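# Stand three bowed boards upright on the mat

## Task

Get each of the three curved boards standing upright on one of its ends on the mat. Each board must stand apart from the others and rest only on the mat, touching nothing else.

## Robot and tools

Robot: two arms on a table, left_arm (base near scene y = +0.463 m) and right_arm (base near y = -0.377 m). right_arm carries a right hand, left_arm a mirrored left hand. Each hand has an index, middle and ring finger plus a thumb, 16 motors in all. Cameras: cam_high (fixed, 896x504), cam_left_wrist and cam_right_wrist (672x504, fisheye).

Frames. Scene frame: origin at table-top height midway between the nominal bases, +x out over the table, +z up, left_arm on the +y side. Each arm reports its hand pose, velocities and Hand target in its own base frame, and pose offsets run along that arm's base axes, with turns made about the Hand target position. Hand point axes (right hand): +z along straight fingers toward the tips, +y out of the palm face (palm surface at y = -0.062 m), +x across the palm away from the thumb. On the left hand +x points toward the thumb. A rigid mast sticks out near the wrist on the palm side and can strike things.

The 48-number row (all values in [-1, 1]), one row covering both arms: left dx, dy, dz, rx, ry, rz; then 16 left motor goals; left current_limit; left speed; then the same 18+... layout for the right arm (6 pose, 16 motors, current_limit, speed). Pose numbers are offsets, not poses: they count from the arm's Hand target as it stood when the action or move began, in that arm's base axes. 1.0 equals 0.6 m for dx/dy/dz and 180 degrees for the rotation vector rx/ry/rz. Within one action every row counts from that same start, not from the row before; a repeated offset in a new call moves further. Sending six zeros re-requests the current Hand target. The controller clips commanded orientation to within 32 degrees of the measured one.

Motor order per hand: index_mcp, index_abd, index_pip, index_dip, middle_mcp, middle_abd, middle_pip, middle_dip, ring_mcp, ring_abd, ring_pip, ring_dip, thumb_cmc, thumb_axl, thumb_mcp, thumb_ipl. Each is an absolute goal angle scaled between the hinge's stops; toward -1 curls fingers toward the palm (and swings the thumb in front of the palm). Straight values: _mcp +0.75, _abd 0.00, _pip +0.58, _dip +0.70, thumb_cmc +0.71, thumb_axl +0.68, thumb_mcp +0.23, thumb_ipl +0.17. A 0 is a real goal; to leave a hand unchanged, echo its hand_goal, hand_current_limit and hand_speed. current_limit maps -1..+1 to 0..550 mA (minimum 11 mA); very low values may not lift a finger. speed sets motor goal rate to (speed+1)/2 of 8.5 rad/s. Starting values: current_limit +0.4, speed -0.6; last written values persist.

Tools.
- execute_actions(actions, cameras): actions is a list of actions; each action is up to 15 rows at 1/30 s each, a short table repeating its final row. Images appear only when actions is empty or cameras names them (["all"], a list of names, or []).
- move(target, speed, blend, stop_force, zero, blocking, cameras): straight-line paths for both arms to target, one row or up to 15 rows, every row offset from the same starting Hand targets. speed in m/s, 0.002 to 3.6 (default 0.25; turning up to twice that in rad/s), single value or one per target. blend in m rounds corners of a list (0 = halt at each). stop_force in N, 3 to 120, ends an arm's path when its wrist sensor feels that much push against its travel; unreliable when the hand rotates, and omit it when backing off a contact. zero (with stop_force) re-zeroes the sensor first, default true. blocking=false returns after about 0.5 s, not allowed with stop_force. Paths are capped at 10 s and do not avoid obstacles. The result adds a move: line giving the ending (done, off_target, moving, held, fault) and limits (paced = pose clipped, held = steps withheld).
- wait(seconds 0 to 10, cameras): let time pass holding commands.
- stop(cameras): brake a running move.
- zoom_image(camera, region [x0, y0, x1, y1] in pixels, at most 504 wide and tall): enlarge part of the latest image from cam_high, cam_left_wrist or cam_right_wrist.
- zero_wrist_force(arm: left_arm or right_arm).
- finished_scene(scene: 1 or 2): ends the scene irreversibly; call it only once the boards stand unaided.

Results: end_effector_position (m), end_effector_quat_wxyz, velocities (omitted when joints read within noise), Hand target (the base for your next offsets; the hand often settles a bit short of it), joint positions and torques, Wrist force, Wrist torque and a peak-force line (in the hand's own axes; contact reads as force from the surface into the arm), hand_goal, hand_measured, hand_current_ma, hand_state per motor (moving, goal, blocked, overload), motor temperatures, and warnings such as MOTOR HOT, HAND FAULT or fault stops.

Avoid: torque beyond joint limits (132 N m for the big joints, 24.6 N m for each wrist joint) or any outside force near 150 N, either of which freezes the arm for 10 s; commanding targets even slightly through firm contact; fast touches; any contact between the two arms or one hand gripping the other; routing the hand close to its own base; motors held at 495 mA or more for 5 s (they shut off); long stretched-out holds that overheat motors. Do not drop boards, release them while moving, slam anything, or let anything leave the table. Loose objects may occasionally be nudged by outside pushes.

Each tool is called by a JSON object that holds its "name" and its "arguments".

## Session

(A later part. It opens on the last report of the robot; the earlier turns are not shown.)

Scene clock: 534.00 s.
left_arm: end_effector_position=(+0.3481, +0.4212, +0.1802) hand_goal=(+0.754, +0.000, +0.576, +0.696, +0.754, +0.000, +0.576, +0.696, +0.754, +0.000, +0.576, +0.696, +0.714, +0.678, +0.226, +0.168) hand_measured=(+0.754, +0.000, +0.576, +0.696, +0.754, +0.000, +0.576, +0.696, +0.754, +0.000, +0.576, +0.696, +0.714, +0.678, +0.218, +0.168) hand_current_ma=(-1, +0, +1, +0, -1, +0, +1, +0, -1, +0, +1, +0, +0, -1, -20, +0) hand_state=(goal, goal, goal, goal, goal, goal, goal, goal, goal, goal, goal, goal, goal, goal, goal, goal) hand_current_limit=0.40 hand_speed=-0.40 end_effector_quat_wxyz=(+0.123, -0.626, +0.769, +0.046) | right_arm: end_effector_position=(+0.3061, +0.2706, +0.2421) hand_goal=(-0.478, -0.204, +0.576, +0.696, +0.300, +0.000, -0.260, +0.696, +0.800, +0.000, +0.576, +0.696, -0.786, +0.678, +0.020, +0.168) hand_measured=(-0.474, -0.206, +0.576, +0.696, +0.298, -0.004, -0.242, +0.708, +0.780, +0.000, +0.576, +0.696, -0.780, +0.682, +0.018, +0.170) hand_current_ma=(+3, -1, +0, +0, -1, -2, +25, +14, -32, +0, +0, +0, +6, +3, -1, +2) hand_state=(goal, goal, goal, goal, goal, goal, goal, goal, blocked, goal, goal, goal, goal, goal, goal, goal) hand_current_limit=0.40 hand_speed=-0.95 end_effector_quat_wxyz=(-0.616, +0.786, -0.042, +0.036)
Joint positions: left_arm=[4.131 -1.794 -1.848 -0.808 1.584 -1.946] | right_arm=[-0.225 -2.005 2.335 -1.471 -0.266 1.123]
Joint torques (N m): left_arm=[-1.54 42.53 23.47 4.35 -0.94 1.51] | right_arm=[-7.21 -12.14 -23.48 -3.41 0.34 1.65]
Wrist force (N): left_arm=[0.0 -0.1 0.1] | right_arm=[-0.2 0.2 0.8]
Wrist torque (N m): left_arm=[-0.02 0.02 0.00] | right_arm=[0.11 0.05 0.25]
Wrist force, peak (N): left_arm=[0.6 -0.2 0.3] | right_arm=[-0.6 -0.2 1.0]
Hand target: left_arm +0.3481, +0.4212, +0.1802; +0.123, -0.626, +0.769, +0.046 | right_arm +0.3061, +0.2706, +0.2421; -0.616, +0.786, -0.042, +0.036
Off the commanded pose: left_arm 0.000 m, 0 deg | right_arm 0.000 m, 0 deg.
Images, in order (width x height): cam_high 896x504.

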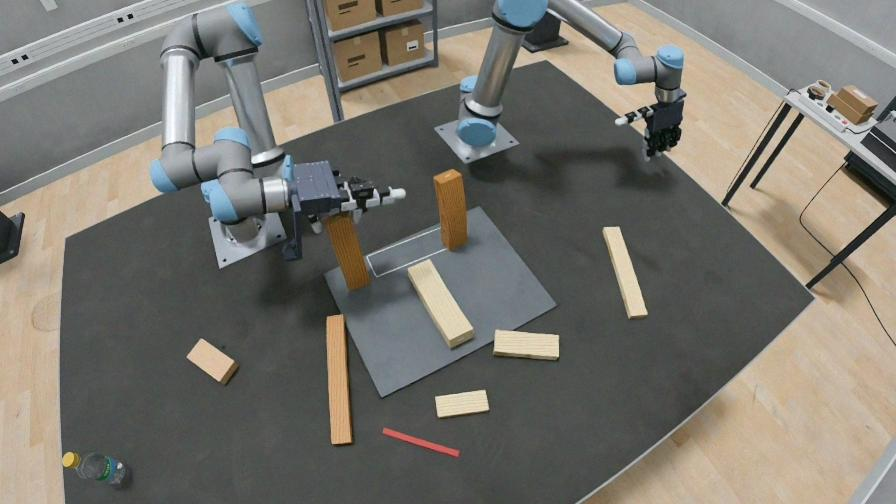

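{"name": "execute_actions", "arguments": {"actions": [[[0,0,0,0,0,0,0.754,0,0.576,0.696,0.754,0,0.576,0.696,0.754,0,0.576,0.696,0.714,0.678,0.226,0.168,0.4,-0.4,0,0,0,0,0,0,-0.478,-0.205,0.576,0.696,0.34,0,-0.26,0.696,0.8,0,0.576,0.696,-0.786,0.678,0.06,0.168,0.4,-0.95]],[[0,0,0,0,0,0,0.754,0,0.576,0.696,0.754,0,0.576,0.696,0.754,0,0.576,0.696,0.714,0.678,0.226,0.168,0.4,-0.4,0,0,0,0,0,0,-0.478,-0.205,0.576,0.696,0.40,0,-0.26,0.696,0.8,0,0.576,0.696,-0.786,0.678,0.12,0.168,0.4,-0.9]]]}}

{"name": "move", "arguments": {"target": [0,0,0,0,0,0,0.754,0,0.576,0.696,0.754,0,0.576,0.696,0.754,0,0.576,0.696,0.714,0.678,0.226,0.168,0.4,-0.4,-0.0083,0.0009,0,0,0,0,-0.478,-0.205,0.576,0.696,0.42,0,-0.26,0.696,0.8,0,0.576,0.696,-0.786,0.678,0.14,0.168,0.4,-0.9], "speed": 0.004, "cameras": ["cam_high", "cam_right_wrist"]}}

{"name": "zoom_image", "arguments": {"camera": "cam_high", "region": [320, 205, 370, 255]}}

{"name": "zoom_image", "arguments": {"camera": "cam_right_wrist", "region": [230, 0, 672, 300]}}

Scene clock: 537.97 s.
left_arm: end_effector_position=(+0.3481, +0.4212, +0.1802) hand_goal=(+0.754, +0.000, +0.576, +0.696, +0.754, +0.000, +0.576, +0.696, +0.754, +0.000, +0.576, +0.696, +0.714, +0.678, +0.226, +0.168) hand_measured=(+0.754, +0.000, +0.576, +0.696, +0.754, +0.000, +0.576, +0.696, +0.754, +0.000, +0.576, +0.696, +0.714, +0.678, +0.218, +0.168) hand_current_ma=(-1, +0, +1, +0, -1, +0, +1, +0, -1, +0, +1, +0, +0, -1, -20, +0) hand_state=(goal, goal, goal, goal, goal, goal, goal, goal, goal, goal, goal, goal, goal, goal, goal, goal) hand_current_limit=0.40 hand_speed=-0.40 end_effector_quat_wxyz=(+0.123, -0.626, +0.769, +0.046) | right_arm: end_effector_position=(+0.3061, +0.2706, +0.2421) hand_goal=(-0.478, -0.204, +0.576, +0.696, +0.400, +0.000, -0.260, +0.696, +0.800, +0.000, +0.576, +0.696, -0.786, +0.678, +0.120, +0.168) hand_measured=(-0.474, -0.206, +0.576, +0.696, +0.384, -0.004, -0.256, +0.700, +0.780, +0.000, +0.576, +0.696, -0.780, +0.680, +0.118, +0.170) hand_current_ma=(+3, -1, +0, +0, -24, -2, +2, +2, -32, +0, +0, +0, +6, +2, -2, +1) hand_state=(goal, goal, goal, goal, goal, goal, goal, goal, blocked, goal, goal, goal, goal, goal, goal, goal) hand_current_limit=0.40 hand_speed=-0.90 end_effector_quat_wxyz=(-0.616, +0.786, -0.042, +0.036)
Joint positions: left_arm=[4.131 -1.794 -1.848 -0.808 1.584 -1.946] | right_arm=[-0.225 -2.005 2.335 -1.471 -0.266 1.123]
Joint torques (N m): left_arm=[-1.45 42.67 23.8 4.45 -0.81 1.66] | right_arm=[-7.12 -12.33 -23.83 -3.42 0.17 1.43]
Wrist force (N): left_arm=[0.2 0.2 0.1] | right_arm=[-0.4 0.0 0.3]
Wrist torque (N m): left_arm=[0.02 -0.01 0.01] | right_arm=[0.10 0.08 0.24]
Wrist force, peak (N): left_arm=[-0.3 0.1 0.5] | right_arm=[-0.2 0.1 1.1]
Hand target: left_arm +0.3481, +0.4212, +0.1802; +0.123, -0.626, +0.769, +0.046 | right_arm +0.3061, +0.2706, +0.2421; -0.616, +0.786, -0.042, +0.036
Off the commanded pose: left_arm 0.000 m, 0 deg | right_arm 0.000 m, 0 deg.

Scene clock: 539.43 s.
left_arm: end_effector_position=(+0.3481, +0.4212, +0.1802) hand_goal=(+0.754, +0.000, +0.576, +0.696, +0.754, +0.000, +0.576, +0.696, +0.754, +0.000, +0.576, +0.696, +0.714, +0.678, +0.226, +0.168) hand_measured=(+0.754, +0.000, +0.576, +0.696, +0.754, +0.000, +0.576, +0.696, +0.754, +0.000, +0.576, +0.696, +0.714, +0.678, +0.218, +0.168) hand_current_ma=(-1, +0, +1, +0, -1, +0, +1, +0, -1, +0, +1, +0, +0, -1, -20, +0) hand_state=(goal, goal, goal, goal, goal, goal, goal, goal, goal, goal, goal, goal, goal, goal, goal, goal) hand_current_limit=0.40 hand_speed=-0.40 end_effector_quat_wxyz=(+0.123, -0.626, +0.769, +0.046) | right_arm: end_effector_position=(+0.3011, +0.2712, +0.2421) hand_goal=(-0.478, -0.204, +0.576, +0.696, +0.420, +0.000, -0.260, +0.696, +0.800, +0.000, +0.576, +0.696, -0.786, +0.678, +0.140, +0.168) hand_measured=(-0.474, -0.206, +0.576, +0.696, +0.404, -0.004, -0.256, +0.700, +0.780, +0.000, +0.576, +0.696, -0.780, +0.680, +0.138, +0.170) hand_current_ma=(+3, -1, +0, +0, -24, -2, +2, +2, -32, +0, +0, +0, +6, +2, -3, +1) hand_state=(goal, goal, goal, goal, goal, goal, goal, goal, blocked, goal, goal, goal, goal, goal, goal, goal) hand_current_limit=0.40 hand_speed=-0.90 end_effector_quat_wxyz=(-0.616, +0.786, -0.042, +0.036)
Joint positions: left_arm=[4.131 -1.794 -1.848 -0.808 1.584 -1.946] | right_arm=[-0.227 -2.021 2.341 -1.454 -0.267 1.115]
Joint torques (N m): left_arm=[-1.29 43.31 24.56 4.35 -0.89 1.56] | right_arm=[-7.04 -4.13 -17.6 -0.82 0.02 -2.27]
Wrist force (N): left_arm=[0.2 -0.1 0.0] | right_arm=[-0.3 -0.1 0.3]
Wrist torque (N m): left_arm=[0.00 -0.02 0.02] | right_arm=[0.08 0.06 0.25]
Wrist force, peak (N): left_arm=[0.2 0.6 0.1] | right_arm=[-0.2 -0.3 0.7]
Hand target: left_arm +0.3481, +0.4212, +0.1802; +0.123, -0.626, +0.769, +0.046 | right_arm +0.3011, +0.2712, +0.2421; -0.616, +0.786, -0.042, +0.036
Off the commanded pose: left_arm 0.000 m, 0 deg | right_arm 0.000 m, 0 deg.
move: done
Images, in order (width x height): cam_high 896x504, cam_right_wrist 672x504.

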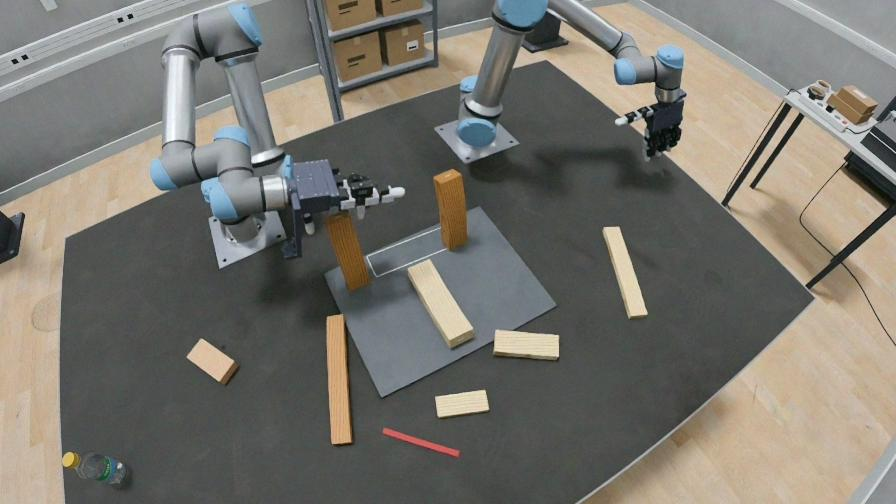

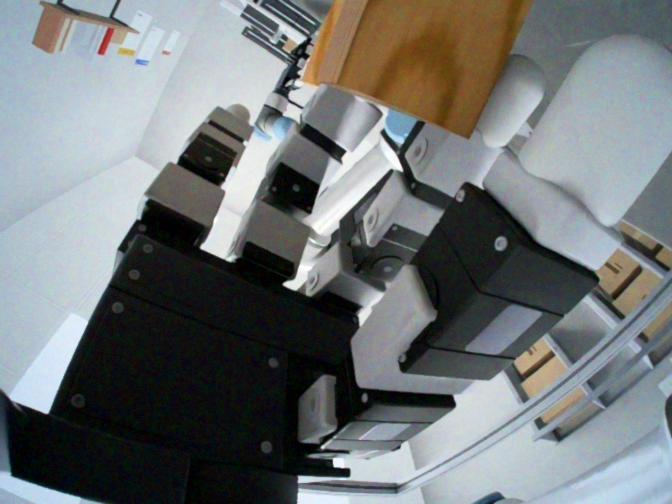

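Scaled by 10.080.

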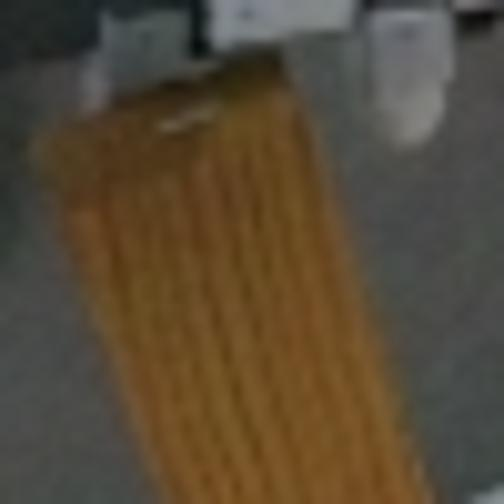

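Scaled by 1.140 from the camera's 672x504 image, which has a finer 960x720 frame.

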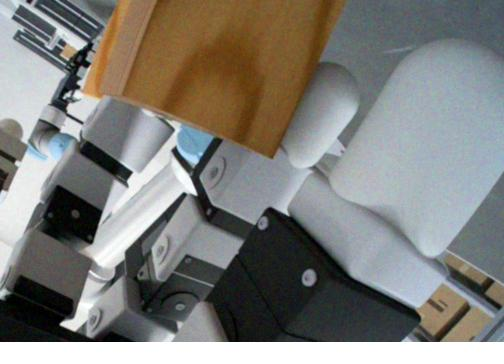

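{"name": "move", "arguments": {"target": [0,0,0,0,0,0,0.754,0,0.576,0.696,0.754,0,0.576,0.696,0.754,0,0.576,0.696,0.714,0.678,0.226,0.168,0.4,-0.4,-0.0298,0.0033,0,0,0,0,-0.478,-0.15,0.576,0.696,0.5,0,-0.26,0.696,0.8,0,0.576,0.696,-0.786,0.678,0.2,0.168,0.4,-0.9], "speed": 0.008, "cameras": ["cam_high"]}}

{"name": "zoom_image", "arguments": {"camera": "cam_high", "region": [310, 195, 390, 305]}}

Scene clock: 543.53 s.
left_arm: end_effector_position=(+0.3481, +0.4212, +0.1802) hand_goal=(+0.754, +0.000, +0.576, +0.696, +0.754, +0.000, +0.576, +0.696, +0.754, +0.000, +0.576, +0.696, +0.714, +0.678, +0.226, +0.168) hand_measured=(+0.754, +0.000, +0.576, +0.696, +0.754, +0.000, +0.576, +0.696, +0.754, +0.000, +0.576, +0.696, +0.714, +0.678, +0.218, +0.168) hand_current_ma=(-1, +0, +1, +0, -1, +0, +1, +0, -1, +0, +1, +0, +0, -1, -20, +0) hand_state=(goal, goal, goal, goal, goal, goal, goal, goal, goal, goal, goal, goal, goal, goal, goal, goal) hand_current_limit=0.40 hand_speed=-0.40 end_effector_quat_wxyz=(+0.123, -0.626, +0.769, +0.046) | right_arm: end_effector_position=(+0.2832, +0.2732, +0.2421) hand_goal=(-0.478, -0.150, +0.576, +0.696, +0.500, +0.000, -0.260, +0.696, +0.800, +0.000, +0.576, +0.696, -0.786, +0.678, +0.200, +0.168) hand_measured=(-0.474, -0.152, +0.576, +0.696, +0.482, -0.004, -0.258, +0.700, +0.780, +0.000, +0.576, +0.696, -0.780, +0.680, +0.196, +0.170) hand_current_ma=(+3, -1, +0, +0, -27, -2, +2, +2, -32, +0, +0, +0, +6, +2, -4, +1) hand_state=(goal, goal, goal, goal, goal, goal, goal, goal, blocked, goal, goal, goal, goal, goal, goal, goal) hand_current_limit=0.40 hand_speed=-0.90 end_effector_quat_wxyz=(-0.616, +0.786, -0.042, +0.036)
Joint positions: left_arm=[4.131 -1.794 -1.848 -0.808 1.584 -1.946] | right_arm=[-0.235 -2.08 2.363 -1.39 -0.27 1.088]
Joint torques (N m): left_arm=[-1.4 42.28 23.81 4.37 -0.94 1.51] | right_arm=[-6.23 7.15 -22.29 -1.77 0.17 -2.13]
Wrist force (N): left_arm=[0.2 0.1 0.4] | right_arm=[-0.3 -0.1 0.2]
Wrist torque (N m): left_arm=[-0.02 0.00 0.01] | right_arm=[0.10 0.08 0.23]
Wrist force, peak (N): left_arm=[0.7 0.0 0.3] | right_arm=[-0.4 -0.1 0.6]
Hand target: left_arm +0.3481, +0.4212, +0.1802; +0.123, -0.626, +0.769, +0.046 | right_arm +0.2832, +0.2731, +0.2421; -0.616, +0.786, -0.042, +0.036
Off the commanded pose: left_arm 0.000 m, 0 deg | right_arm 0.000 m, 0 deg.
move: done
Images, in order (width x height): cam_high 896x504.

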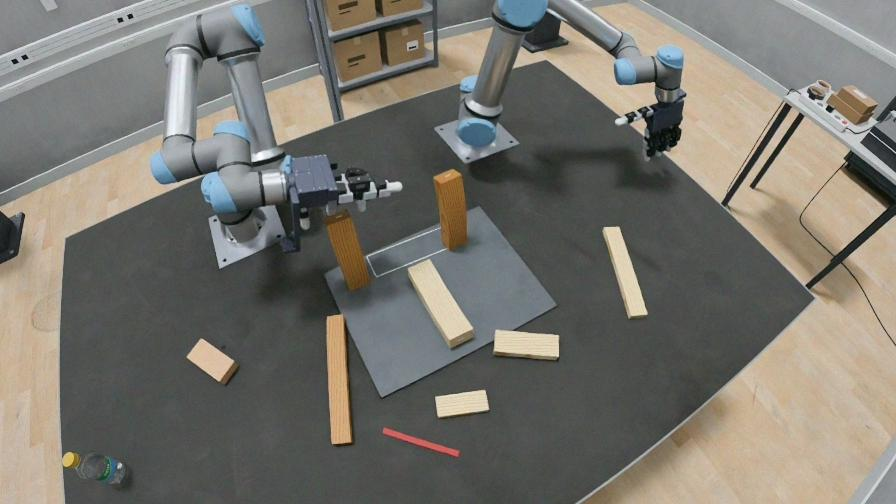

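Scaled by 4.582.

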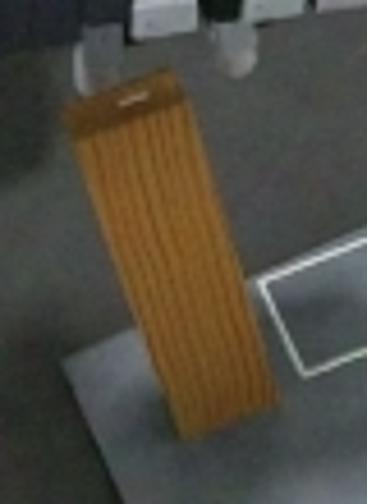

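{"name": "move", "arguments": {"target": [[0,0,0,0,0,0,0.754,0,0.576,0.696,0.754,0,0.576,0.696,0.754,0,0.576,0.696,0.714,0.678,0.226,0.168,0.4,-0.4,0,0,0.2298,0,0,0,-0.478,0,0.576,0.696,0.616,0,-0.298,0.696,0.8,0,0.576,0.696,-0.786,0.678,0.226,0.168,0.4,-0.6]], "speed": 0.08}}

{"name": "move", "arguments": {"target": [[0,0,0,0,0,0,0.754,0,0.576,0.696,0.754,0,0.576,0.696,0.754,0,0.576,0.696,0.714,0.678,0.226,0.168,0.4,-0.4,0.525,0.259,0,-0.0338,0.0032,0.0302,0.8,0,0.576,0.696,0.616,0,-0.298,0.696,0.8,0,0.576,0.696,-0.786,0.678,0.226,0.168,0.4,-0.4],[0,0,0,0,0,0,0.754,0,0.576,0.696,0.754,0,0.576,0.696,0.754,0,0.576,0.696,0.714,0.678,0.226,0.168,0.4,-0.4,0.525,0.259,-0.3666,-0.0338,0.0032,0.0302,0.8,0,0.576,0.696,0.616,0,-0.298,0.696,0.8,0,0.576,0.696,-0.786,0.678,0.226,0.168,0.4,-0.4]], "speed": 0.2, "blend": [0.03, 0], "cameras": ["cam_high"]}}

{"name": "zoom_image", "arguments": {"camera": "cam_high", "region": [310, 195, 410, 305]}}

{"name": "zoom_image", "arguments": {"camera": "cam_high", "region": [380, 220, 530, 370]}}

Scene clock: 555.83 s.
left_arm: end_effector_position=(+0.3481, +0.4212, +0.1802) hand_goal=(+0.754, +0.000, +0.576, +0.696, +0.754, +0.000, +0.576, +0.696, +0.754, +0.000, +0.576, +0.696, +0.714, +0.678, +0.226, +0.168) hand_measured=(+0.754, +0.000, +0.576, +0.696, +0.754, +0.000, +0.576, +0.696, +0.754, +0.000, +0.576, +0.696, +0.714, +0.678, +0.218, +0.168) hand_current_ma=(-1, +0, +1, +0, -1, +0, +1, +0, -1, +0, +1, +0, +0, -1, -20, +0) hand_state=(goal, goal, goal, goal, goal, goal, goal, goal, goal, goal, goal, goal, goal, goal, goal, goal) hand_current_limit=0.40 hand_speed=-0.40 end_effector_quat_wxyz=(+0.123, -0.626, +0.769, +0.046) | right_arm: end_effector_position=(+0.2833, +0.2731, +0.3799) hand_goal=(-0.478, +0.000, +0.576, +0.696, +0.616, +0.000, -0.298, +0.696, +0.800, +0.000, +0.576, +0.696, -0.786, +0.678, +0.226, +0.168) hand_measured=(-0.474, -0.004, +0.576, +0.696, +0.598, -0.004, -0.296, +0.700, +0.780, +0.000, +0.576, +0.696, -0.780, +0.680, +0.222, +0.170) hand_current_ma=(+3, -2, +0, +0, -28, -2, +2, +2, -32, +0, +0, +0, +6, +2, -4, +1) hand_state=(goal, goal, goal, goal, goal, goal, goal, goal, blocked, goal, goal, goal, goal, goal, goal, goal) hand_current_limit=0.40 hand_speed=-0.60 end_effector_quat_wxyz=(-0.616, +0.786, -0.042, +0.036)
Joint positions: left_arm=[4.131 -1.794 -1.848 -0.808 1.584 -1.946] | right_arm=[-0.235 -2.117 2.024 -1.014 -0.27 1.088]
Joint torques (N m): left_arm=[-0.79 43.01 23.87 4.43 -0.92 1.53] | right_arm=[-5.74 1.34 -18.12 -3.86 0.52 0.32]
Wrist force (N): left_arm=[0.0 0.0 0.3] | right_arm=[-0.5 -0.3 0.3]
Wrist torque (N m): left_arm=[-0.03 0.02 0.00] | right_arm=[0.06 0.09 0.20]
Wrist force, peak (N): left_arm=[0.6 0.1 0.2] | right_arm=[-0.4 -1.4 0.3]
Hand target: left_arm +0.3481, +0.4212, +0.1802; +0.123, -0.626, +0.769, +0.046 | right_arm +0.2832, +0.2731, +0.3800; -0.616, +0.786, -0.042, +0.036
Off the commanded pose: left_arm 0.000 m, 0 deg | right_arm 0.000 m, 0 deg.
move: done

Scene clock: 559.20 s.
left_arm: end_effector_position=(+0.3481, +0.4212, +0.1802) hand_goal=(+0.754, +0.000, +0.576, +0.696, +0.754, +0.000, +0.576, +0.696, +0.754, +0.000, +0.576, +0.696, +0.714, +0.678, +0.226, +0.168) hand_measured=(+0.754, +0.000, +0.576, +0.696, +0.754, +0.000, +0.576, +0.696, +0.754, +0.000, +0.576, +0.696, +0.714, +0.678, +0.218, +0.168) hand_current_ma=(-1, +0, +1, +0, -1, +0, +1, +0, -1, +0, +1, +0, +0, -1, -20, +0) hand_state=(goal, goal, goal, goal, goal, goal, goal, goal, goal, goal, goal, goal, goal, goal, goal, goal) hand_current_limit=0.40 hand_speed=-0.40 end_effector_quat_wxyz=(+0.123, -0.626, +0.769, +0.046) | right_arm: end_effector_position=(+0.5983, +0.4285, +0.1601) hand_goal=(+0.800, +0.000, +0.576, +0.696, +0.616, +0.000, -0.298, +0.696, +0.800, +0.000, +0.576, +0.696, -0.786, +0.678, +0.226, +0.168) hand_measured=(+0.778, -0.002, +0.576, +0.696, +0.600, -0.004, -0.296, +0.700, +0.780, +0.000, +0.576, +0.696, -0.782, +0.680, +0.222, +0.170) hand_current_ma=(-34, -1, +0, +0, -25, -2, +1, +2, -31, +0, +0, +0, +4, +2, -3, +1) hand_state=(blocked, goal, goal, goal, goal, goal, goal, goal, goal, goal, goal, goal, goal, goal, goal, goal) hand_current_limit=0.40 hand_speed=-0.40 end_effector_quat_wxyz=(-0.574, +0.819, -0.006, +0.005)
Joint positions: left_arm=[4.131 -1.794 -1.848 -0.808 1.584 -1.946] | right_arm=[0.17 -0.95 1.594 -2.687 -0.393 2.075]
Joint torques (N m): left_arm=[-1.22 42.25 23.93 4.39 -0.83 1.41] | right_arm=[5.94 -41.4 -21.24 -2.99 0.44 -2.22]
Wrist force (N): left_arm=[0.1 -0.2 0.2] | right_arm=[-0.3 -0.3 0.2]
Wrist torque (N m): left_arm=[-0.03 0.01 0.00] | right_arm=[-0.02 0.05 0.10]
Wrist force, peak (N): left_arm=[0.1 0.5 0.4] | right_arm=[-0.4 2.1 0.9]
Hand target: left_arm +0.3481, +0.4212, +0.1802; +0.123, -0.626, +0.769, +0.046 | right_arm +0.5982, +0.4285, +0.1600; -0.574, +0.819, -0.006, +0.005
Off the commanded pose: left_arm 0.000 m, 0 deg | right_arm 0.000 m, 0 deg.
move: done
Images, in order (width x height): cam_high 896x504.

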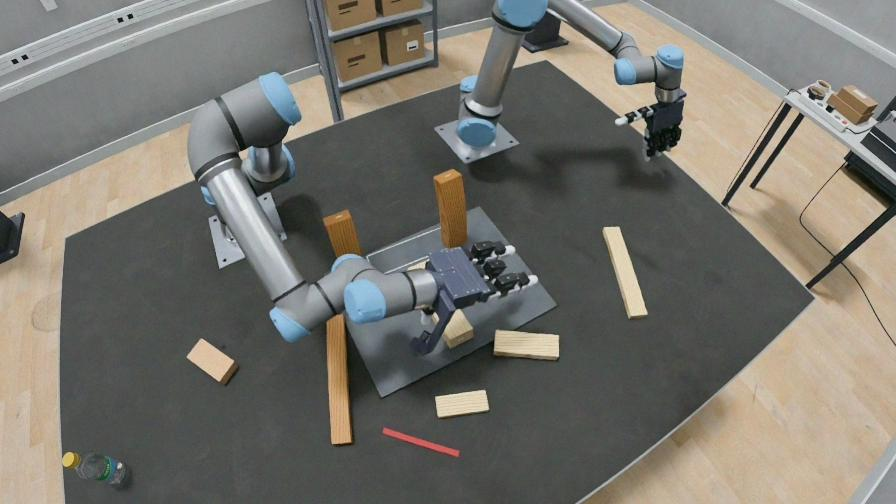

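Scaled by 4.582.

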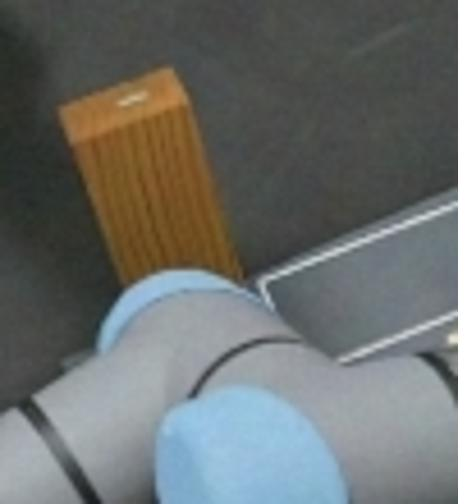

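Scaled by 3.360.

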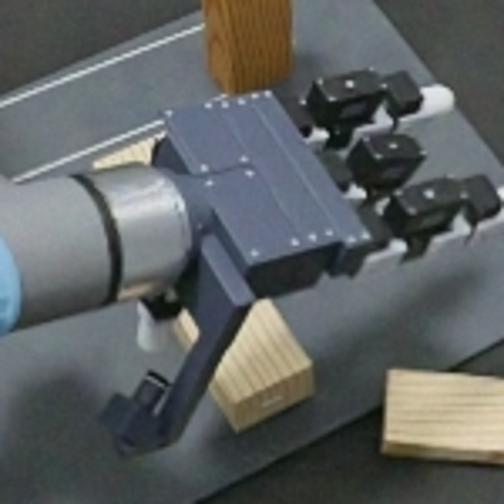

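{"name": "move", "arguments": {"target": [0,0,0,0,0,0,0.754,0,0.576,0.696,0.754,0,0.576,0.696,0.754,0,0.576,0.696,0.714,0.678,0.226,0.168,0.4,-0.4,0,0,-0.1517,0,0,0,0.8,0,0.576,0.696,0.616,0,-0.298,0.696,0.8,0,0.576,0.696,-0.786,0.678,0.226,0.168,0.4,-0.4], "speed": 0.06, "stop_force": 6, "cameras": ["cam_high", "cam_right_wrist"]}}

{"name": "zoom_image", "arguments": {"camera": "cam_high", "region": [380, 220, 530, 370]}}

{"name": "execute_actions", "arguments": {"actions": [[[0,0,0,0,0,0,0.754,0,0.576,0.696,0.754,0,0.576,0.696,0.754,0,0.576,0.696,0.714,0.678,0.226,0.168,0.4,-0.4,0,0,0,0,0,0,0.8,0,0.576,0.696,0.37,0,-0.298,0.696,0.8,0,0.576,0.696,-0.786,0.678,0.08,0.168,0.4,-0.6]],[[0,0,0,0,0,0,0.754,0,0.576,0.696,0.754,0,0.576,0.696,0.754,0,0.576,0.696,0.714,0.678,0.226,0.168,0.4,-0.4,0,0,0,0,0,0,0.8,0,0.576,0.696,0.28,0,-0.298,0.696,0.8,0,0.576,0.696,-0.786,0.678,0.01,0.168,0.2,-0.8]],[[0,0,0,0,0,0,0.754,0,0.576,0.696,0.754,0,0.576,0.696,0.754,0,0.576,0.696,0.714,0.678,0.226,0.168,0.4,-0.4,0,0,0,0,0,0,0.8,0,0.576,0.696,0.25,0,-0.298,0.696,0.8,0,0.576,0.696,-0.786,0.678,-0.02,0.168,0.2,-0.8]]], "cameras": ["cam_right_wrist"]}}

Scene clock: 571.43 s.
left_arm: end_effector_position=(+0.3481, +0.4212, +0.1802) hand_goal=(+0.754, +0.000, +0.576, +0.696, +0.754, +0.000, +0.576, +0.696, +0.754, +0.000, +0.576, +0.696, +0.714, +0.678, +0.226, +0.168) hand_measured=(+0.754, +0.000, +0.576, +0.696, +0.754, +0.000, +0.576, +0.696, +0.754, +0.000, +0.576, +0.696, +0.714, +0.678, +0.218, +0.168) hand_current_ma=(-1, +0, +1, +0, -1, +0, +1, +0, -1, +0, +1, +0, +0, -1, -20, +0) hand_state=(goal, goal, goal, goal, goal, goal, goal, goal, goal, goal, goal, goal, goal, goal, goal, goal) hand_current_limit=0.40 hand_speed=-0.40 end_effector_quat_wxyz=(+0.123, -0.626, +0.769, +0.046) | right_arm: end_effector_position=(+0.5982, +0.4285, +0.0690) hand_goal=(+0.800, +0.000, +0.576, +0.696, +0.616, +0.000, -0.298, +0.696, +0.800, +0.000, +0.576, +0.696, -0.786, +0.678, +0.226, +0.168) hand_measured=(+0.778, -0.002, +0.576, +0.696, +0.600, -0.004, -0.296, +0.700, +0.780, +0.000, +0.576, +0.696, -0.782, +0.680, +0.222, +0.170) hand_current_ma=(-34, -1, +0, +0, -25, -2, +1, +2, -31, +0, +0, +0, +4, +2, -3, +1) hand_state=(blocked, goal, goal, goal, goal, goal, goal, goal, goal, goal, goal, goal, goal, goal, goal, goal) hand_current_limit=0.40 hand_speed=-0.40 end_effector_quat_wxyz=(-0.574, +0.819, -0.006, +0.005)
Joint positions: left_arm=[4.131 -1.794 -1.848 -0.808 1.584 -1.946] | right_arm=[0.17 -0.806 1.629 -2.866 -0.393 2.075]
Joint torques (N m): left_arm=[-0.92 42.98 23.49 4.32 -1.05 1.58] | right_arm=[1.43 -59.66 -23.96 -0.83 1.46 -1.22]
Wrist force (N): left_arm=[-0.1 0.2 0.1] | right_arm=[-0.3 -0.2 0.2]
Wrist torque (N m): left_arm=[0.02 0.03 -0.02] | right_arm=[-0.01 0.05 0.13]
Wrist force, peak (N): left_arm=[0.4 0.4 0.4] | right_arm=[-0.1 -1.0 0.0]
Hand target: left_arm +0.3481, +0.4212, +0.1802; +0.123, -0.626, +0.769, +0.046 | right_arm +0.5982, +0.4285, +0.0690; -0.574, +0.819, -0.006, +0.005
Off the commanded pose: left_arm 0.000 m, 0 deg | right_arm 0.000 m, 0 deg.
move: done
Images, in order (width x height): cam_high 896x504, cam_right_wrist 672x504.

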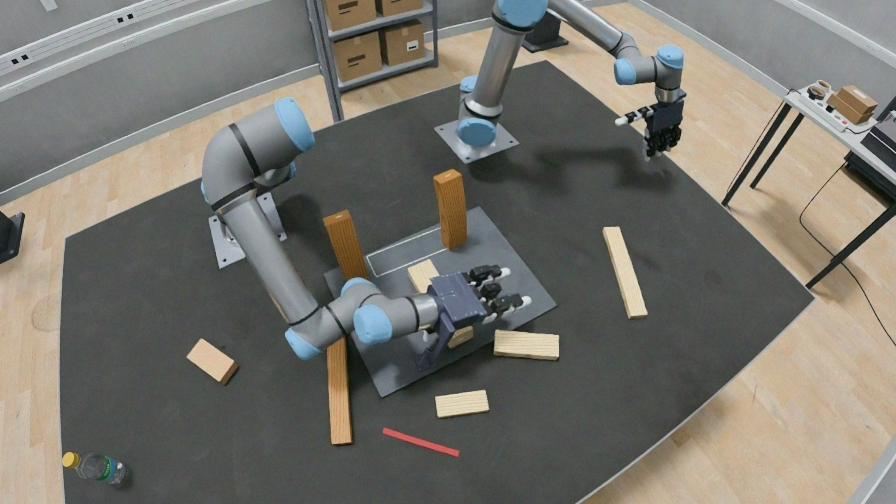

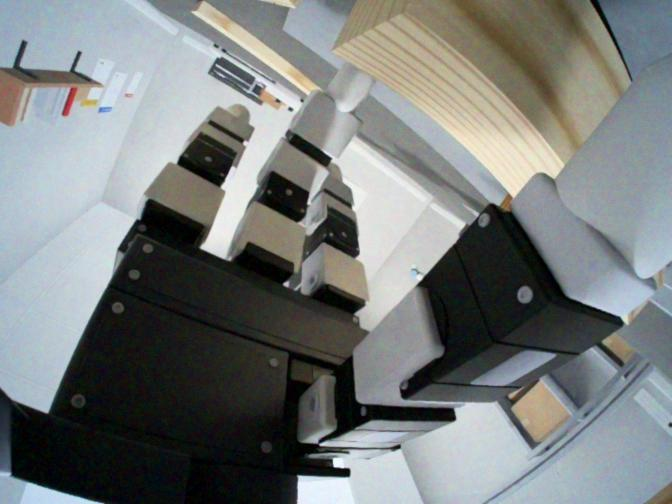

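Scaled by 3.360.

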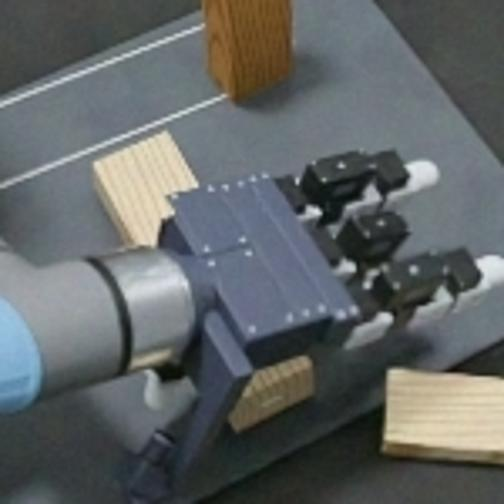

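Scene clock: 573.13 s.
left_arm: end_effector_position=(+0.3481, +0.4212, +0.1802) hand_goal=(+0.754, +0.000, +0.576, +0.696, +0.754, +0.000, +0.576, +0.696, +0.754, +0.000, +0.576, +0.696, +0.714, +0.678, +0.226, +0.168) hand_measured=(+0.754, +0.000, +0.576, +0.696, +0.754, +0.000, +0.576, +0.696, +0.754, +0.000, +0.576, +0.696, +0.714, +0.678, +0.218, +0.168) hand_current_ma=(-1, +0, +1, +0, -1, +0, +1, +0, -1, +0, +1, +0, +0, -1, -20, +0) hand_state=(goal, goal, goal, goal, goal, goal, goal, goal, goal, goal, goal, goal, goal, goal, goal, goal) hand_current_limit=0.40 hand_speed=-0.40 end_effector_quat_wxyz=(+0.123, -0.626, +0.769, +0.046) | right_arm: end_effector_position=(+0.5982, +0.4285, +0.0690) hand_goal=(+0.800, +0.000, +0.576, +0.696, +0.250, +0.000, -0.298, +0.696, +0.800, +0.000, +0.576, +0.696, -0.786, +0.678, -0.020, +0.168) hand_measured=(+0.778, -0.002, +0.576, +0.696, +0.290, -0.004, -0.290, +0.700, +0.780, +0.000, +0.576, +0.696, -0.782, +0.680, +0.014, +0.174) hand_current_ma=(-34, -1, +0, +0, +86, -2, +9, +2, -31, +0, +0, +0, +4, +2, +90, +8) hand_state=(blocked, goal, goal, goal, blocked, goal, goal, goal, goal, goal, goal, goal, goal, goal, blocked, goal) hand_current_limit=0.20 hand_speed=-0.80 end_effector_quat_wxyz=(-0.574, +0.819, -0.006, +0.005)
Joint positions: left_arm=[4.131 -1.794 -1.848 -0.808 1.584 -1.946] | right_arm=[0.17 -0.806 1.629 -2.866 -0.393 2.075]
Joint torques (N m): left_arm=[-1.36 42.7 23.44 4.4 -0.84 1.49] | right_arm=[1.19 -58.65 -23.05 -1 1.66 -1.69]
Wrist force (N): left_arm=[-0.3 0.1 -0.1] | right_arm=[0.5 -0.5 0.2]
Wrist torque (N m): left_arm=[0.02 0.05 -0.03] | right_arm=[0.05 0.04 0.10]
Wrist force, peak (N): left_arm=[0.2 0.3 0.7] | right_arm=[0.4 -0.8 0.3]
Hand target: left_arm +0.3481, +0.4212, +0.1802; +0.123, -0.626, +0.769, +0.046 | right_arm +0.5982, +0.4285, +0.0690; -0.574, +0.819, -0.006, +0.005
Off the commanded pose: left_arm 0.000 m, 0 deg | right_arm 0.000 m, 0 deg.
Images, in order (width x height): cam_right_wrist 672x504.

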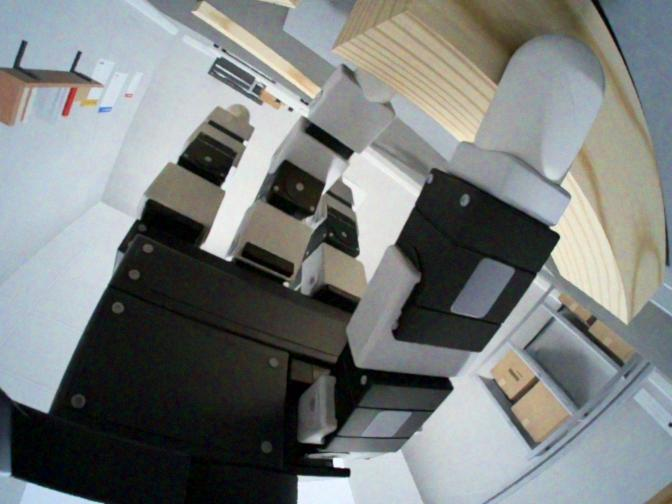

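{"name": "execute_actions", "arguments": {"actions": [[[0,0,0,0,0,0,0.754,0,0.576,0.696,0.754,0,0.576,0.696,0.754,0,0.576,0.696,0.714,0.678,0.226,0.168,0.4,-0.4,0,0,0,0,0,0,0.8,0,0.576,0.696,0.19,0,-0.298,0.696,0.8,0,0.576,0.696,-0.786,0.678,-0.08,0.168,0.4,-0.8]],[[0,0,0,0,0,0,0.754,0,0.576,0.696,0.754,0,0.576,0.696,0.754,0,0.576,0.696,0.714,0.678,0.226,0.168,0.4,-0.4,0,0,0,0,0,0,0.8,0,0.576,0.696,0.15,0,-0.298,0.696,0.8,0,0.576,0.696,-0.786,0.678,-0.13,0.168,0.4,-0.8]],[[0,0,0,0,0,0,0.754,0,0.576,0.696,0.754,0,0.576,0.696,0.754,0,0.576,0.696,0.714,0.678,0.226,0.168,0.4,-0.4,0,0,0,0,0,0,0.8,0,0.576,0.696,0.15,0,-0.298,0.696,0.8,0,0.576,0.696,-0.786,0.678,-0.13,0.168,0.4,-0.8]]]}}

{"name": "move", "arguments": {"target": [[0,0,0,0,0,0,0.754,0,0.576,0.696,0.754,0,0.576,0.696,0.754,0,0.576,0.696,0.714,0.678,0.226,0.168,0.4,-0.4,-0.0040,0.0001,0.0163,0,0,0,0.8,0,0.576,0.696,0.15,0,-0.298,0.696,0.8,0,0.576,0.696,-0.786,0.678,-0.13,0.168,0.4,-0.8],[0,0,0,0,0,0,0.754,0,0.576,0.696,0.754,0,0.576,0.696,0.754,0,0.576,0.696,0.714,0.678,0.226,0.168,0.4,-0.4,-0.0092,0.0002,0.0388,0,0,0,0.8,0,0.576,0.696,0.15,0,-0.298,0.696,0.8,0,0.576,0.696,-0.786,0.678,-0.13,0.168,0.4,-0.8],[0,0,0,0,0,0,0.754,0,0.576,0.696,0.754,0,0.576,0.696,0.754,0,0.576,0.696,0.714,0.678,0.226,0.168,0.4,-0.4,-0.0403,0.0007,0.1223,0,0,0,0.8,0,0.576,0.696,0.15,0,-0.298,0.696,0.8,0,0.576,0.696,-0.786,0.678,-0.13,0.168,0.4,-0.8],[0,0,0,0,0,0,0.754,0,0.576,0.696,0.754,0,0.576,0.696,0.754,0,0.576,0.696,0.714,0.678,0.226,0.168,0.4,-0.4,-0.0922,0.0015,0.195,0,0,0,0.8,0,0.576,0.696,0.15,0,-0.298,0.696,0.8,0,0.576,0.696,-0.786,0.678,-0.13,0.168,0.4,-0.8],[0,0,0,0,0,0,0.754,0,0.576,0.696,0.754,0,0.576,0.696,0.754,0,0.576,0.696,0.714,0.678,0.226,0.168,0.4,-0.4,-0.1612,0.0026,0.2487,0,0,0,0.8,0,0.576,0.696,0.15,0,-0.298,0.696,0.8,0,0.576,0.696,-0.786,0.678,-0.13,0.168,0.4,-0.8]], "speed": 0.03, "blend": [0.005, 0.007, 0.008, 0.008, 0], "cameras": ["cam_high", "cam_right_wrist"]}}

{"name": "zoom_image", "arguments": {"camera": "cam_high", "region": [380, 180, 500, 300]}}

Scene clock: 581.03 s.
left_arm: end_effector_position=(+0.3481, +0.4212, +0.1802) hand_goal=(+0.754, +0.000, +0.576, +0.696, +0.754, +0.000, +0.576, +0.696, +0.754, +0.000, +0.576, +0.696, +0.714, +0.678, +0.226, +0.168) hand_measured=(+0.754, +0.000, +0.576, +0.696, +0.754, +0.000, +0.576, +0.696, +0.754, +0.000, +0.576, +0.696, +0.714, +0.678, +0.218, +0.168) hand_current_ma=(-1, +0, +1, +0, -1, +0, +1, +0, -1, +0, +1, +0, +0, -1, -20, +0) hand_state=(goal, goal, goal, goal, goal, goal, goal, goal, goal, goal, goal, goal, goal, goal, goal, goal) hand_current_limit=0.40 hand_speed=-0.40 end_effector_quat_wxyz=(+0.123, -0.626, +0.769, +0.046) | right_arm: end_effector_position=(+0.5982, +0.4285, +0.0690) hand_goal=(+0.800, +0.000, +0.576, +0.696, +0.150, +0.000, -0.298, +0.696, +0.800, +0.000, +0.576, +0.696, -0.786, +0.678, -0.130, +0.168) hand_measured=(+0.778, -0.002, +0.576, +0.696, +0.274, -0.006, -0.272, +0.706, +0.780, +0.000, +0.576, +0.696, -0.782, +0.680, +0.000, +0.188) hand_current_ma=(-34, -1, +0, +0, +385, -5, +43, +11, -31, +0, +0, +0, +3, +2, +385, +47) hand_state=(blocked, goal, goal, goal, blocked, goal, blocked, goal, goal, goal, goal, goal, goal, goal, blocked, blocked) hand_current_limit=0.40 hand_speed=-0.80 end_effector_quat_wxyz=(-0.574, +0.819, -0.006, +0.005)
Joint positions: left_arm=[4.131 -1.794 -1.848 -0.808 1.584 -1.946] | right_arm=[0.17 -0.806 1.629 -2.866 -0.393 2.075]
Joint torques (N m): left_arm=[-1.62 42.3 23.79 4.37 -1.01 1.43] | right_arm=[-1.05 -54.84 -20.53 -1.57 1.62 -1.67]
Wrist force (N): left_arm=[0.4 0.1 0.1] | right_arm=[1.2 -1.2 -0.3]
Wrist torque (N m): left_arm=[0.01 -0.03 0.02] | right_arm=[0.05 0.03 0.06]
Wrist force, peak (N): left_arm=[0.5 0.4 0.0] | right_arm=[1.2 -1.2 -0.5]
Hand target: left_arm +0.3481, +0.4212, +0.1802; +0.123, -0.626, +0.769, +0.046 | right_arm +0.5982, +0.4285, +0.0690; -0.574, +0.819, -0.006, +0.005
Off the commanded pose: left_arm 0.000 m, 0 deg | right_arm 0.000 m, 0 deg.

Scene clock: 587.40 s.
left_arm: end_effector_position=(+0.3481, +0.4212, +0.1802) hand_goal=(+0.754, +0.000, +0.576, +0.696, +0.754, +0.000, +0.576, +0.696, +0.754, +0.000, +0.576, +0.696, +0.714, +0.678, +0.226, +0.168) hand_measured=(+0.754, +0.000, +0.576, +0.696, +0.754, +0.000, +0.576, +0.696, +0.754, +0.000, +0.576, +0.696, +0.714, +0.678, +0.218, +0.168) hand_current_ma=(-1, +0, +1, +0, -1, +0, +1, +0, -1, +0, +1, +0, +0, -1, -20, +0) hand_state=(goal, goal, goal, goal, goal, goal, goal, goal, goal, goal, goal, goal, goal, goal, goal, goal) hand_current_limit=0.40 hand_speed=-0.40 end_effector_quat_wxyz=(+0.123, -0.626, +0.769, +0.046) | right_arm: end_effector_position=(+0.5014, +0.4301, +0.2183) hand_goal=(+0.800, +0.000, +0.576, +0.696, +0.150, +0.000, -0.298, +0.696, +0.800, +0.000, +0.576, +0.696, -0.786, +0.678, -0.130, +0.168) hand_measured=(+0.778, -0.002, +0.576, +0.696, +0.272, -0.012, -0.238, +0.728, +0.780, +0.000, +0.576, +0.696, -0.754, +0.688, -0.036, +0.190) hand_current_ma=(-34, -1, +0, +0, +385, -13, +143, +59, -31, +0, +0, +0, +59, +12, +385, +51) hand_state=(blocked, goal, goal, goal, blocked, goal, blocked, blocked, goal, goal, goal, goal, blocked, goal, blocked, blocked) hand_current_limit=0.40 hand_speed=-0.80 end_effector_quat_wxyz=(-0.574, +0.819, -0.006, +0.005)
Joint positions: left_arm=[4.131 -1.794 -1.848 -0.808 1.584 -1.946] | right_arm=[0.202 -1.192 1.825 -2.743 -0.408 2.147]
Joint torques (N m): left_arm=[-1.28 42.45 23.98 4.46 -0.96 1.59] | right_arm=[-0.71 -31.5 -27.09 -1.5 0.81 -0.31]
Wrist force (N): left_arm=[-0.1 0.0 -0.1] | right_arm=[-0.7 3.6 1.2]
Wrist torque (N m): left_arm=[0.02 0.03 -0.01] | right_arm=[0.25 0.06 0.16]
Wrist force, peak (N): left_arm=[0.3 0.5 0.4] | right_arm=[-0.7 3.7 1.5]
Hand target: left_arm +0.3481, +0.4212, +0.1802; +0.123, -0.626, +0.769, +0.046 | right_arm +0.5015, +0.4301, +0.2182; -0.574, +0.819, -0.006, +0.005
Off the commanded pose: left_arm 0.000 m, 0 deg | right_arm 0.000 m, 0 deg.
move: done; blend cut to 0.0069 m at target 2
Images, in order (width x height): cam_high 896x504, cam_right_wrist 672x504.

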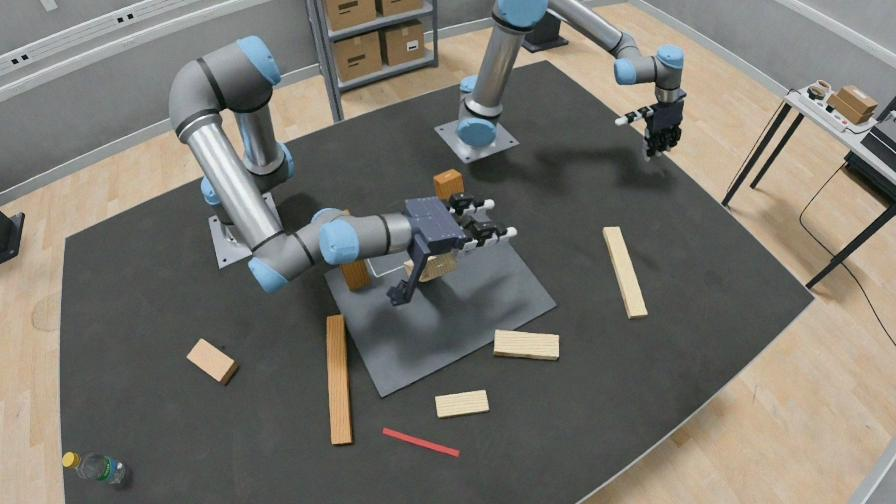

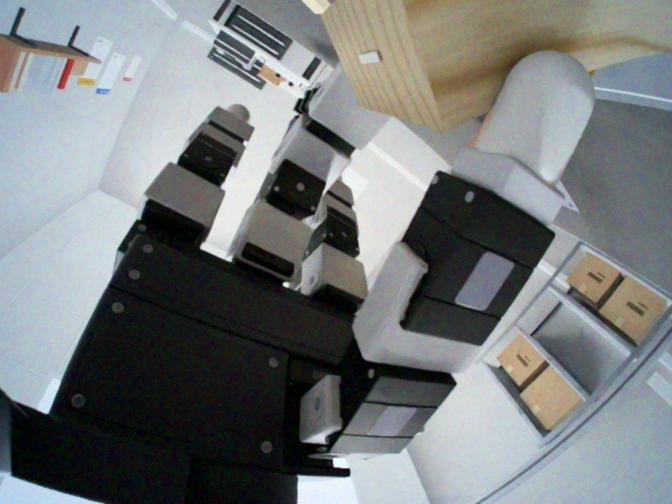

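Scaled by 4.200.

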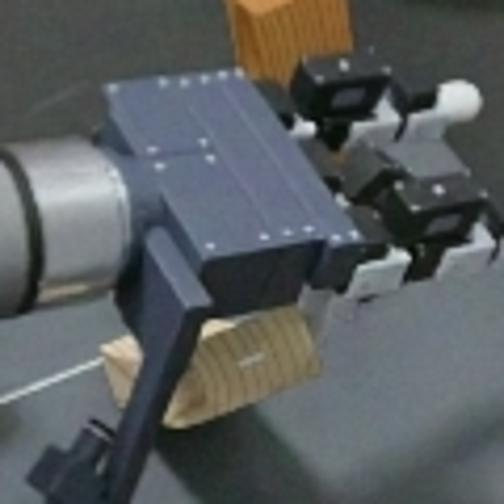

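{"name": "move", "arguments": {"target": [[0,0,0,0,0,0,0.754,0,0.576,0.696,0.754,0,0.576,0.696,0.754,0,0.576,0.696,0.714,0.678,0.226,0.168,0.4,-0.4,0,0,0.033,0,0,0,0.8,0,0.576,0.696,0.15,0,-0.298,0.696,0.8,0,0.576,0.696,-0.786,0.678,-0.13,0.168,0.4,-0.8],[0,0,0,0,0,0,0.754,0,0.576,0.696,0.754,0,0.576,0.696,0.754,0,0.576,0.696,0.714,0.678,0.226,0.168,0.4,-0.4,0.1667,0,0.033,0,0,0,0.8,0,0.576,0.696,0.15,0,-0.298,0.696,0.8,0,0.576,0.696,-0.786,0.678,-0.13,0.168,0.4,-0.8]], "speed": 0.05, "blend": [0.008, 0]}}

{"name": "move", "arguments": {"target": [0,0,0,0,0,0,0.754,0,0.576,0.696,0.754,0,0.576,0.696,0.754,0,0.576,0.696,0.714,0.678,0.226,0.168,0.4,-0.4,0,0,-0.08,0,0,0,0.8,0,0.576,0.696,0.15,0,-0.298,0.696,0.8,0,0.576,0.696,-0.786,0.678,-0.13,0.168,0.4,-0.8], "speed": 0.015, "stop_force": 3, "cameras": ["cam_high", "cam_right_wrist"]}}

{"name": "zoom_image", "arguments": {"camera": "cam_high", "region": [400, 200, 520, 320]}}

Scene clock: 596.63 s.
left_arm: end_effector_position=(+0.3481, +0.4212, +0.1802) hand_goal=(+0.754, +0.000, +0.576, +0.696, +0.754, +0.000, +0.576, +0.696, +0.754, +0.000, +0.576, +0.696, +0.714, +0.678, +0.226, +0.168) hand_measured=(+0.754, +0.000, +0.576, +0.696, +0.754, +0.000, +0.576, +0.696, +0.754, +0.000, +0.576, +0.696, +0.714, +0.678, +0.218, +0.168) hand_current_ma=(-1, +0, +1, +0, -1, +0, +1, +0, -1, +0, +1, +0, +0, -1, -20, +0) hand_state=(goal, goal, goal, goal, goal, goal, goal, goal, goal, goal, goal, goal, goal, goal, goal, goal) hand_current_limit=0.40 hand_speed=-0.40 end_effector_quat_wxyz=(+0.123, -0.626, +0.769, +0.046) | right_arm: end_effector_position=(+0.6016, +0.4300, +0.2380) hand_goal=(+0.800, +0.000, +0.576, +0.696, +0.150, +0.000, -0.298, +0.696, +0.800, +0.000, +0.576, +0.696, -0.786, +0.678, -0.130, +0.168) hand_measured=(+0.778, -0.002, +0.576, +0.696, +0.272, -0.012, -0.236, +0.730, +0.780, +0.000, +0.576, +0.696, -0.752, +0.688, -0.036, +0.190) hand_current_ma=(-34, -1, +0, +0, +385, -10, +146, +61, -31, +0, +0, +0, +62, +13, +385, +52) hand_state=(blocked, goal, goal, goal, blocked, goal, blocked, blocked, goal, goal, goal, goal, blocked, goal, blocked, blocked) hand_current_limit=0.40 hand_speed=-0.80 end_effector_quat_wxyz=(-0.574, +0.819, -0.006, +0.005)
Joint positions: left_arm=[4.131 -1.794 -1.848 -0.808 1.584 -1.946] | right_arm=[0.171 -1.039 1.511 -2.518 -0.393 2.078]
Joint torques (N m): left_arm=[-1 42.91 23.96 4.44 -1.11 1.45] | right_arm=[7.14 -57.24 -14.29 -4.85 2.78 0.44]
Wrist force (N): left_arm=[0.1 0.1 0.1] | right_arm=[-0.4 3.7 1.3]
Wrist torque (N m): left_arm=[0.01 0.01 0.00] | right_arm=[0.21 0.02 0.29]
Wrist force, peak (N): left_arm=[0.2 0.5 0.6] | right_arm=[-0.8 4.9 1.6]
Hand target: left_arm +0.3481, +0.4212, +0.1802; +0.123, -0.626, +0.769, +0.046 | right_arm +0.6015, +0.4301, +0.2380; -0.574, +0.819, -0.006, +0.005
Off the commanded pose: left_arm 0.000 m, 0 deg | right_arm 0.000 m, 0 deg.
move: done

Scene clock: 597.73 s.
left_arm: end_effector_position=(+0.3481, +0.4212, +0.1802) hand_goal=(+0.754, +0.000, +0.576, +0.696, +0.754, +0.000, +0.576, +0.696, +0.754, +0.000, +0.576, +0.696, +0.714, +0.678, +0.226, +0.168) hand_measured=(+0.754, +0.000, +0.576, +0.696, +0.754, +0.000, +0.576, +0.696, +0.754, +0.000, +0.576, +0.696, +0.714, +0.678, +0.218, +0.168) hand_current_ma=(-1, +0, +1, +0, -1, +0, +1, +0, -1, +0, +1, +0, +0, -1, -20, +0) hand_state=(goal, goal, goal, goal, goal, goal, goal, goal, goal, goal, goal, goal, goal, goal, goal, goal) hand_current_limit=0.40 hand_speed=-0.40 end_effector_quat_wxyz=(+0.123, -0.626, +0.769, +0.046) | right_arm: end_effector_position=(+0.6016, +0.4301, +0.2372) hand_goal=(+0.800, +0.000, +0.576, +0.696, +0.150, +0.000, -0.298, +0.696, +0.800, +0.000, +0.576, +0.696, -0.786, +0.678, -0.130, +0.168) hand_measured=(+0.778, -0.002, +0.576, +0.696, +0.272, -0.016, -0.236, +0.730, +0.780, +0.000, +0.576, +0.696, -0.758, +0.688, -0.036, +0.192) hand_current_ma=(-34, -1, +0, +0, +385, -16, +146, +61, -31, +0, +0, +0, +50, +13, +385, +55) hand_state=(blocked, goal, goal, goal, blocked, goal, blocked, blocked, goal, goal, goal, goal, blocked, goal, blocked, blocked) hand_current_limit=0.40 hand_speed=-0.80 end_effector_quat_wxyz=(-0.574, +0.819, -0.006, +0.005)
Joint positions: left_arm=[4.131 -1.794 -1.848 -0.808 1.584 -1.946] | right_arm=[0.171 -1.038 1.512 -2.52 -0.393 2.078]
Joint torques (N m): left_arm=[-0.79 43.09 23.13 4.38 -0.9 1.49] | right_arm=[0.09 -56.98 -28.94 -3.85 1.96 -0.7]
Wrist force (N): left_arm=[0.1 0.0 0.1] | right_arm=[0.2 1.9 0.9]
Wrist torque (N m): left_arm=[-0.01 0.00 0.01] | right_arm=[0.17 0.03 0.24]
Wrist force, peak (N): left_arm=[0.4 0.4 0.1] | right_arm=[-0.4 3.7 1.5]
Hand target: left_arm +0.3481, +0.4212, +0.1802; +0.123, -0.626, +0.769, +0.046 | right_arm +0.6016, +0.4301, +0.2372; -0.574, +0.819, -0.006, +0.005 (not the last commanded pose)
Off the commanded pose: left_arm 0.000 m, 0 deg | right_arm 0.047 m, 0 deg.
move: contact (right_arm)
Images, in order (width x height): cam_high 896x504, cam_right_wrist 672x504.

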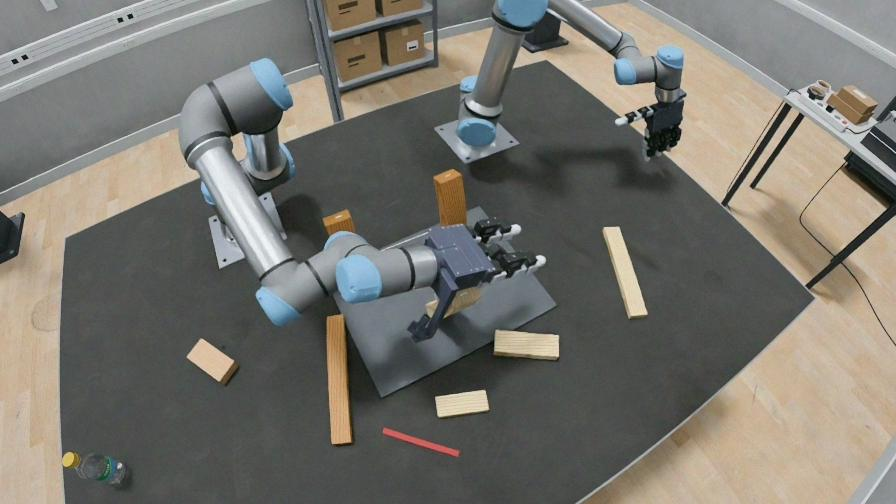

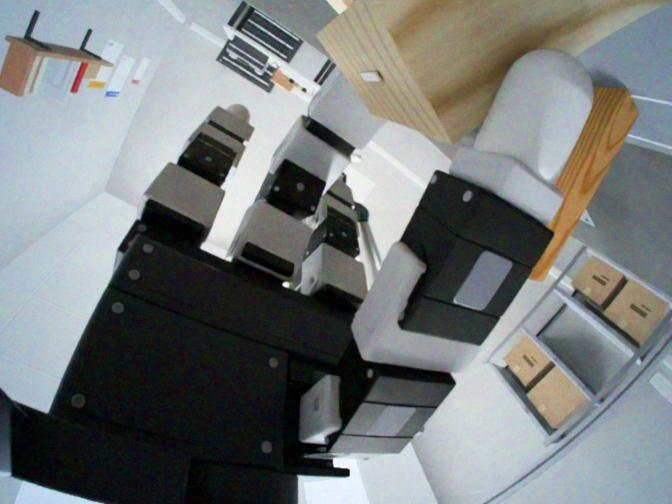

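Scaled by 4.200.

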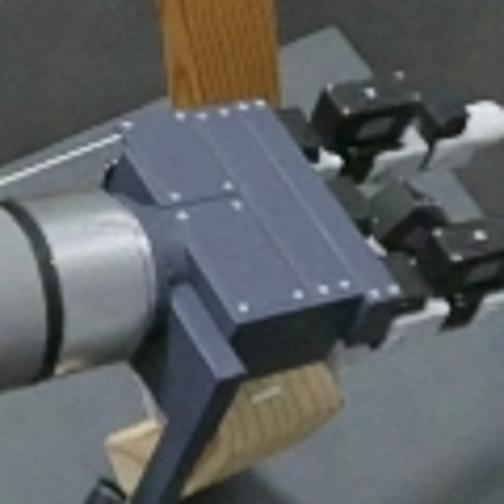

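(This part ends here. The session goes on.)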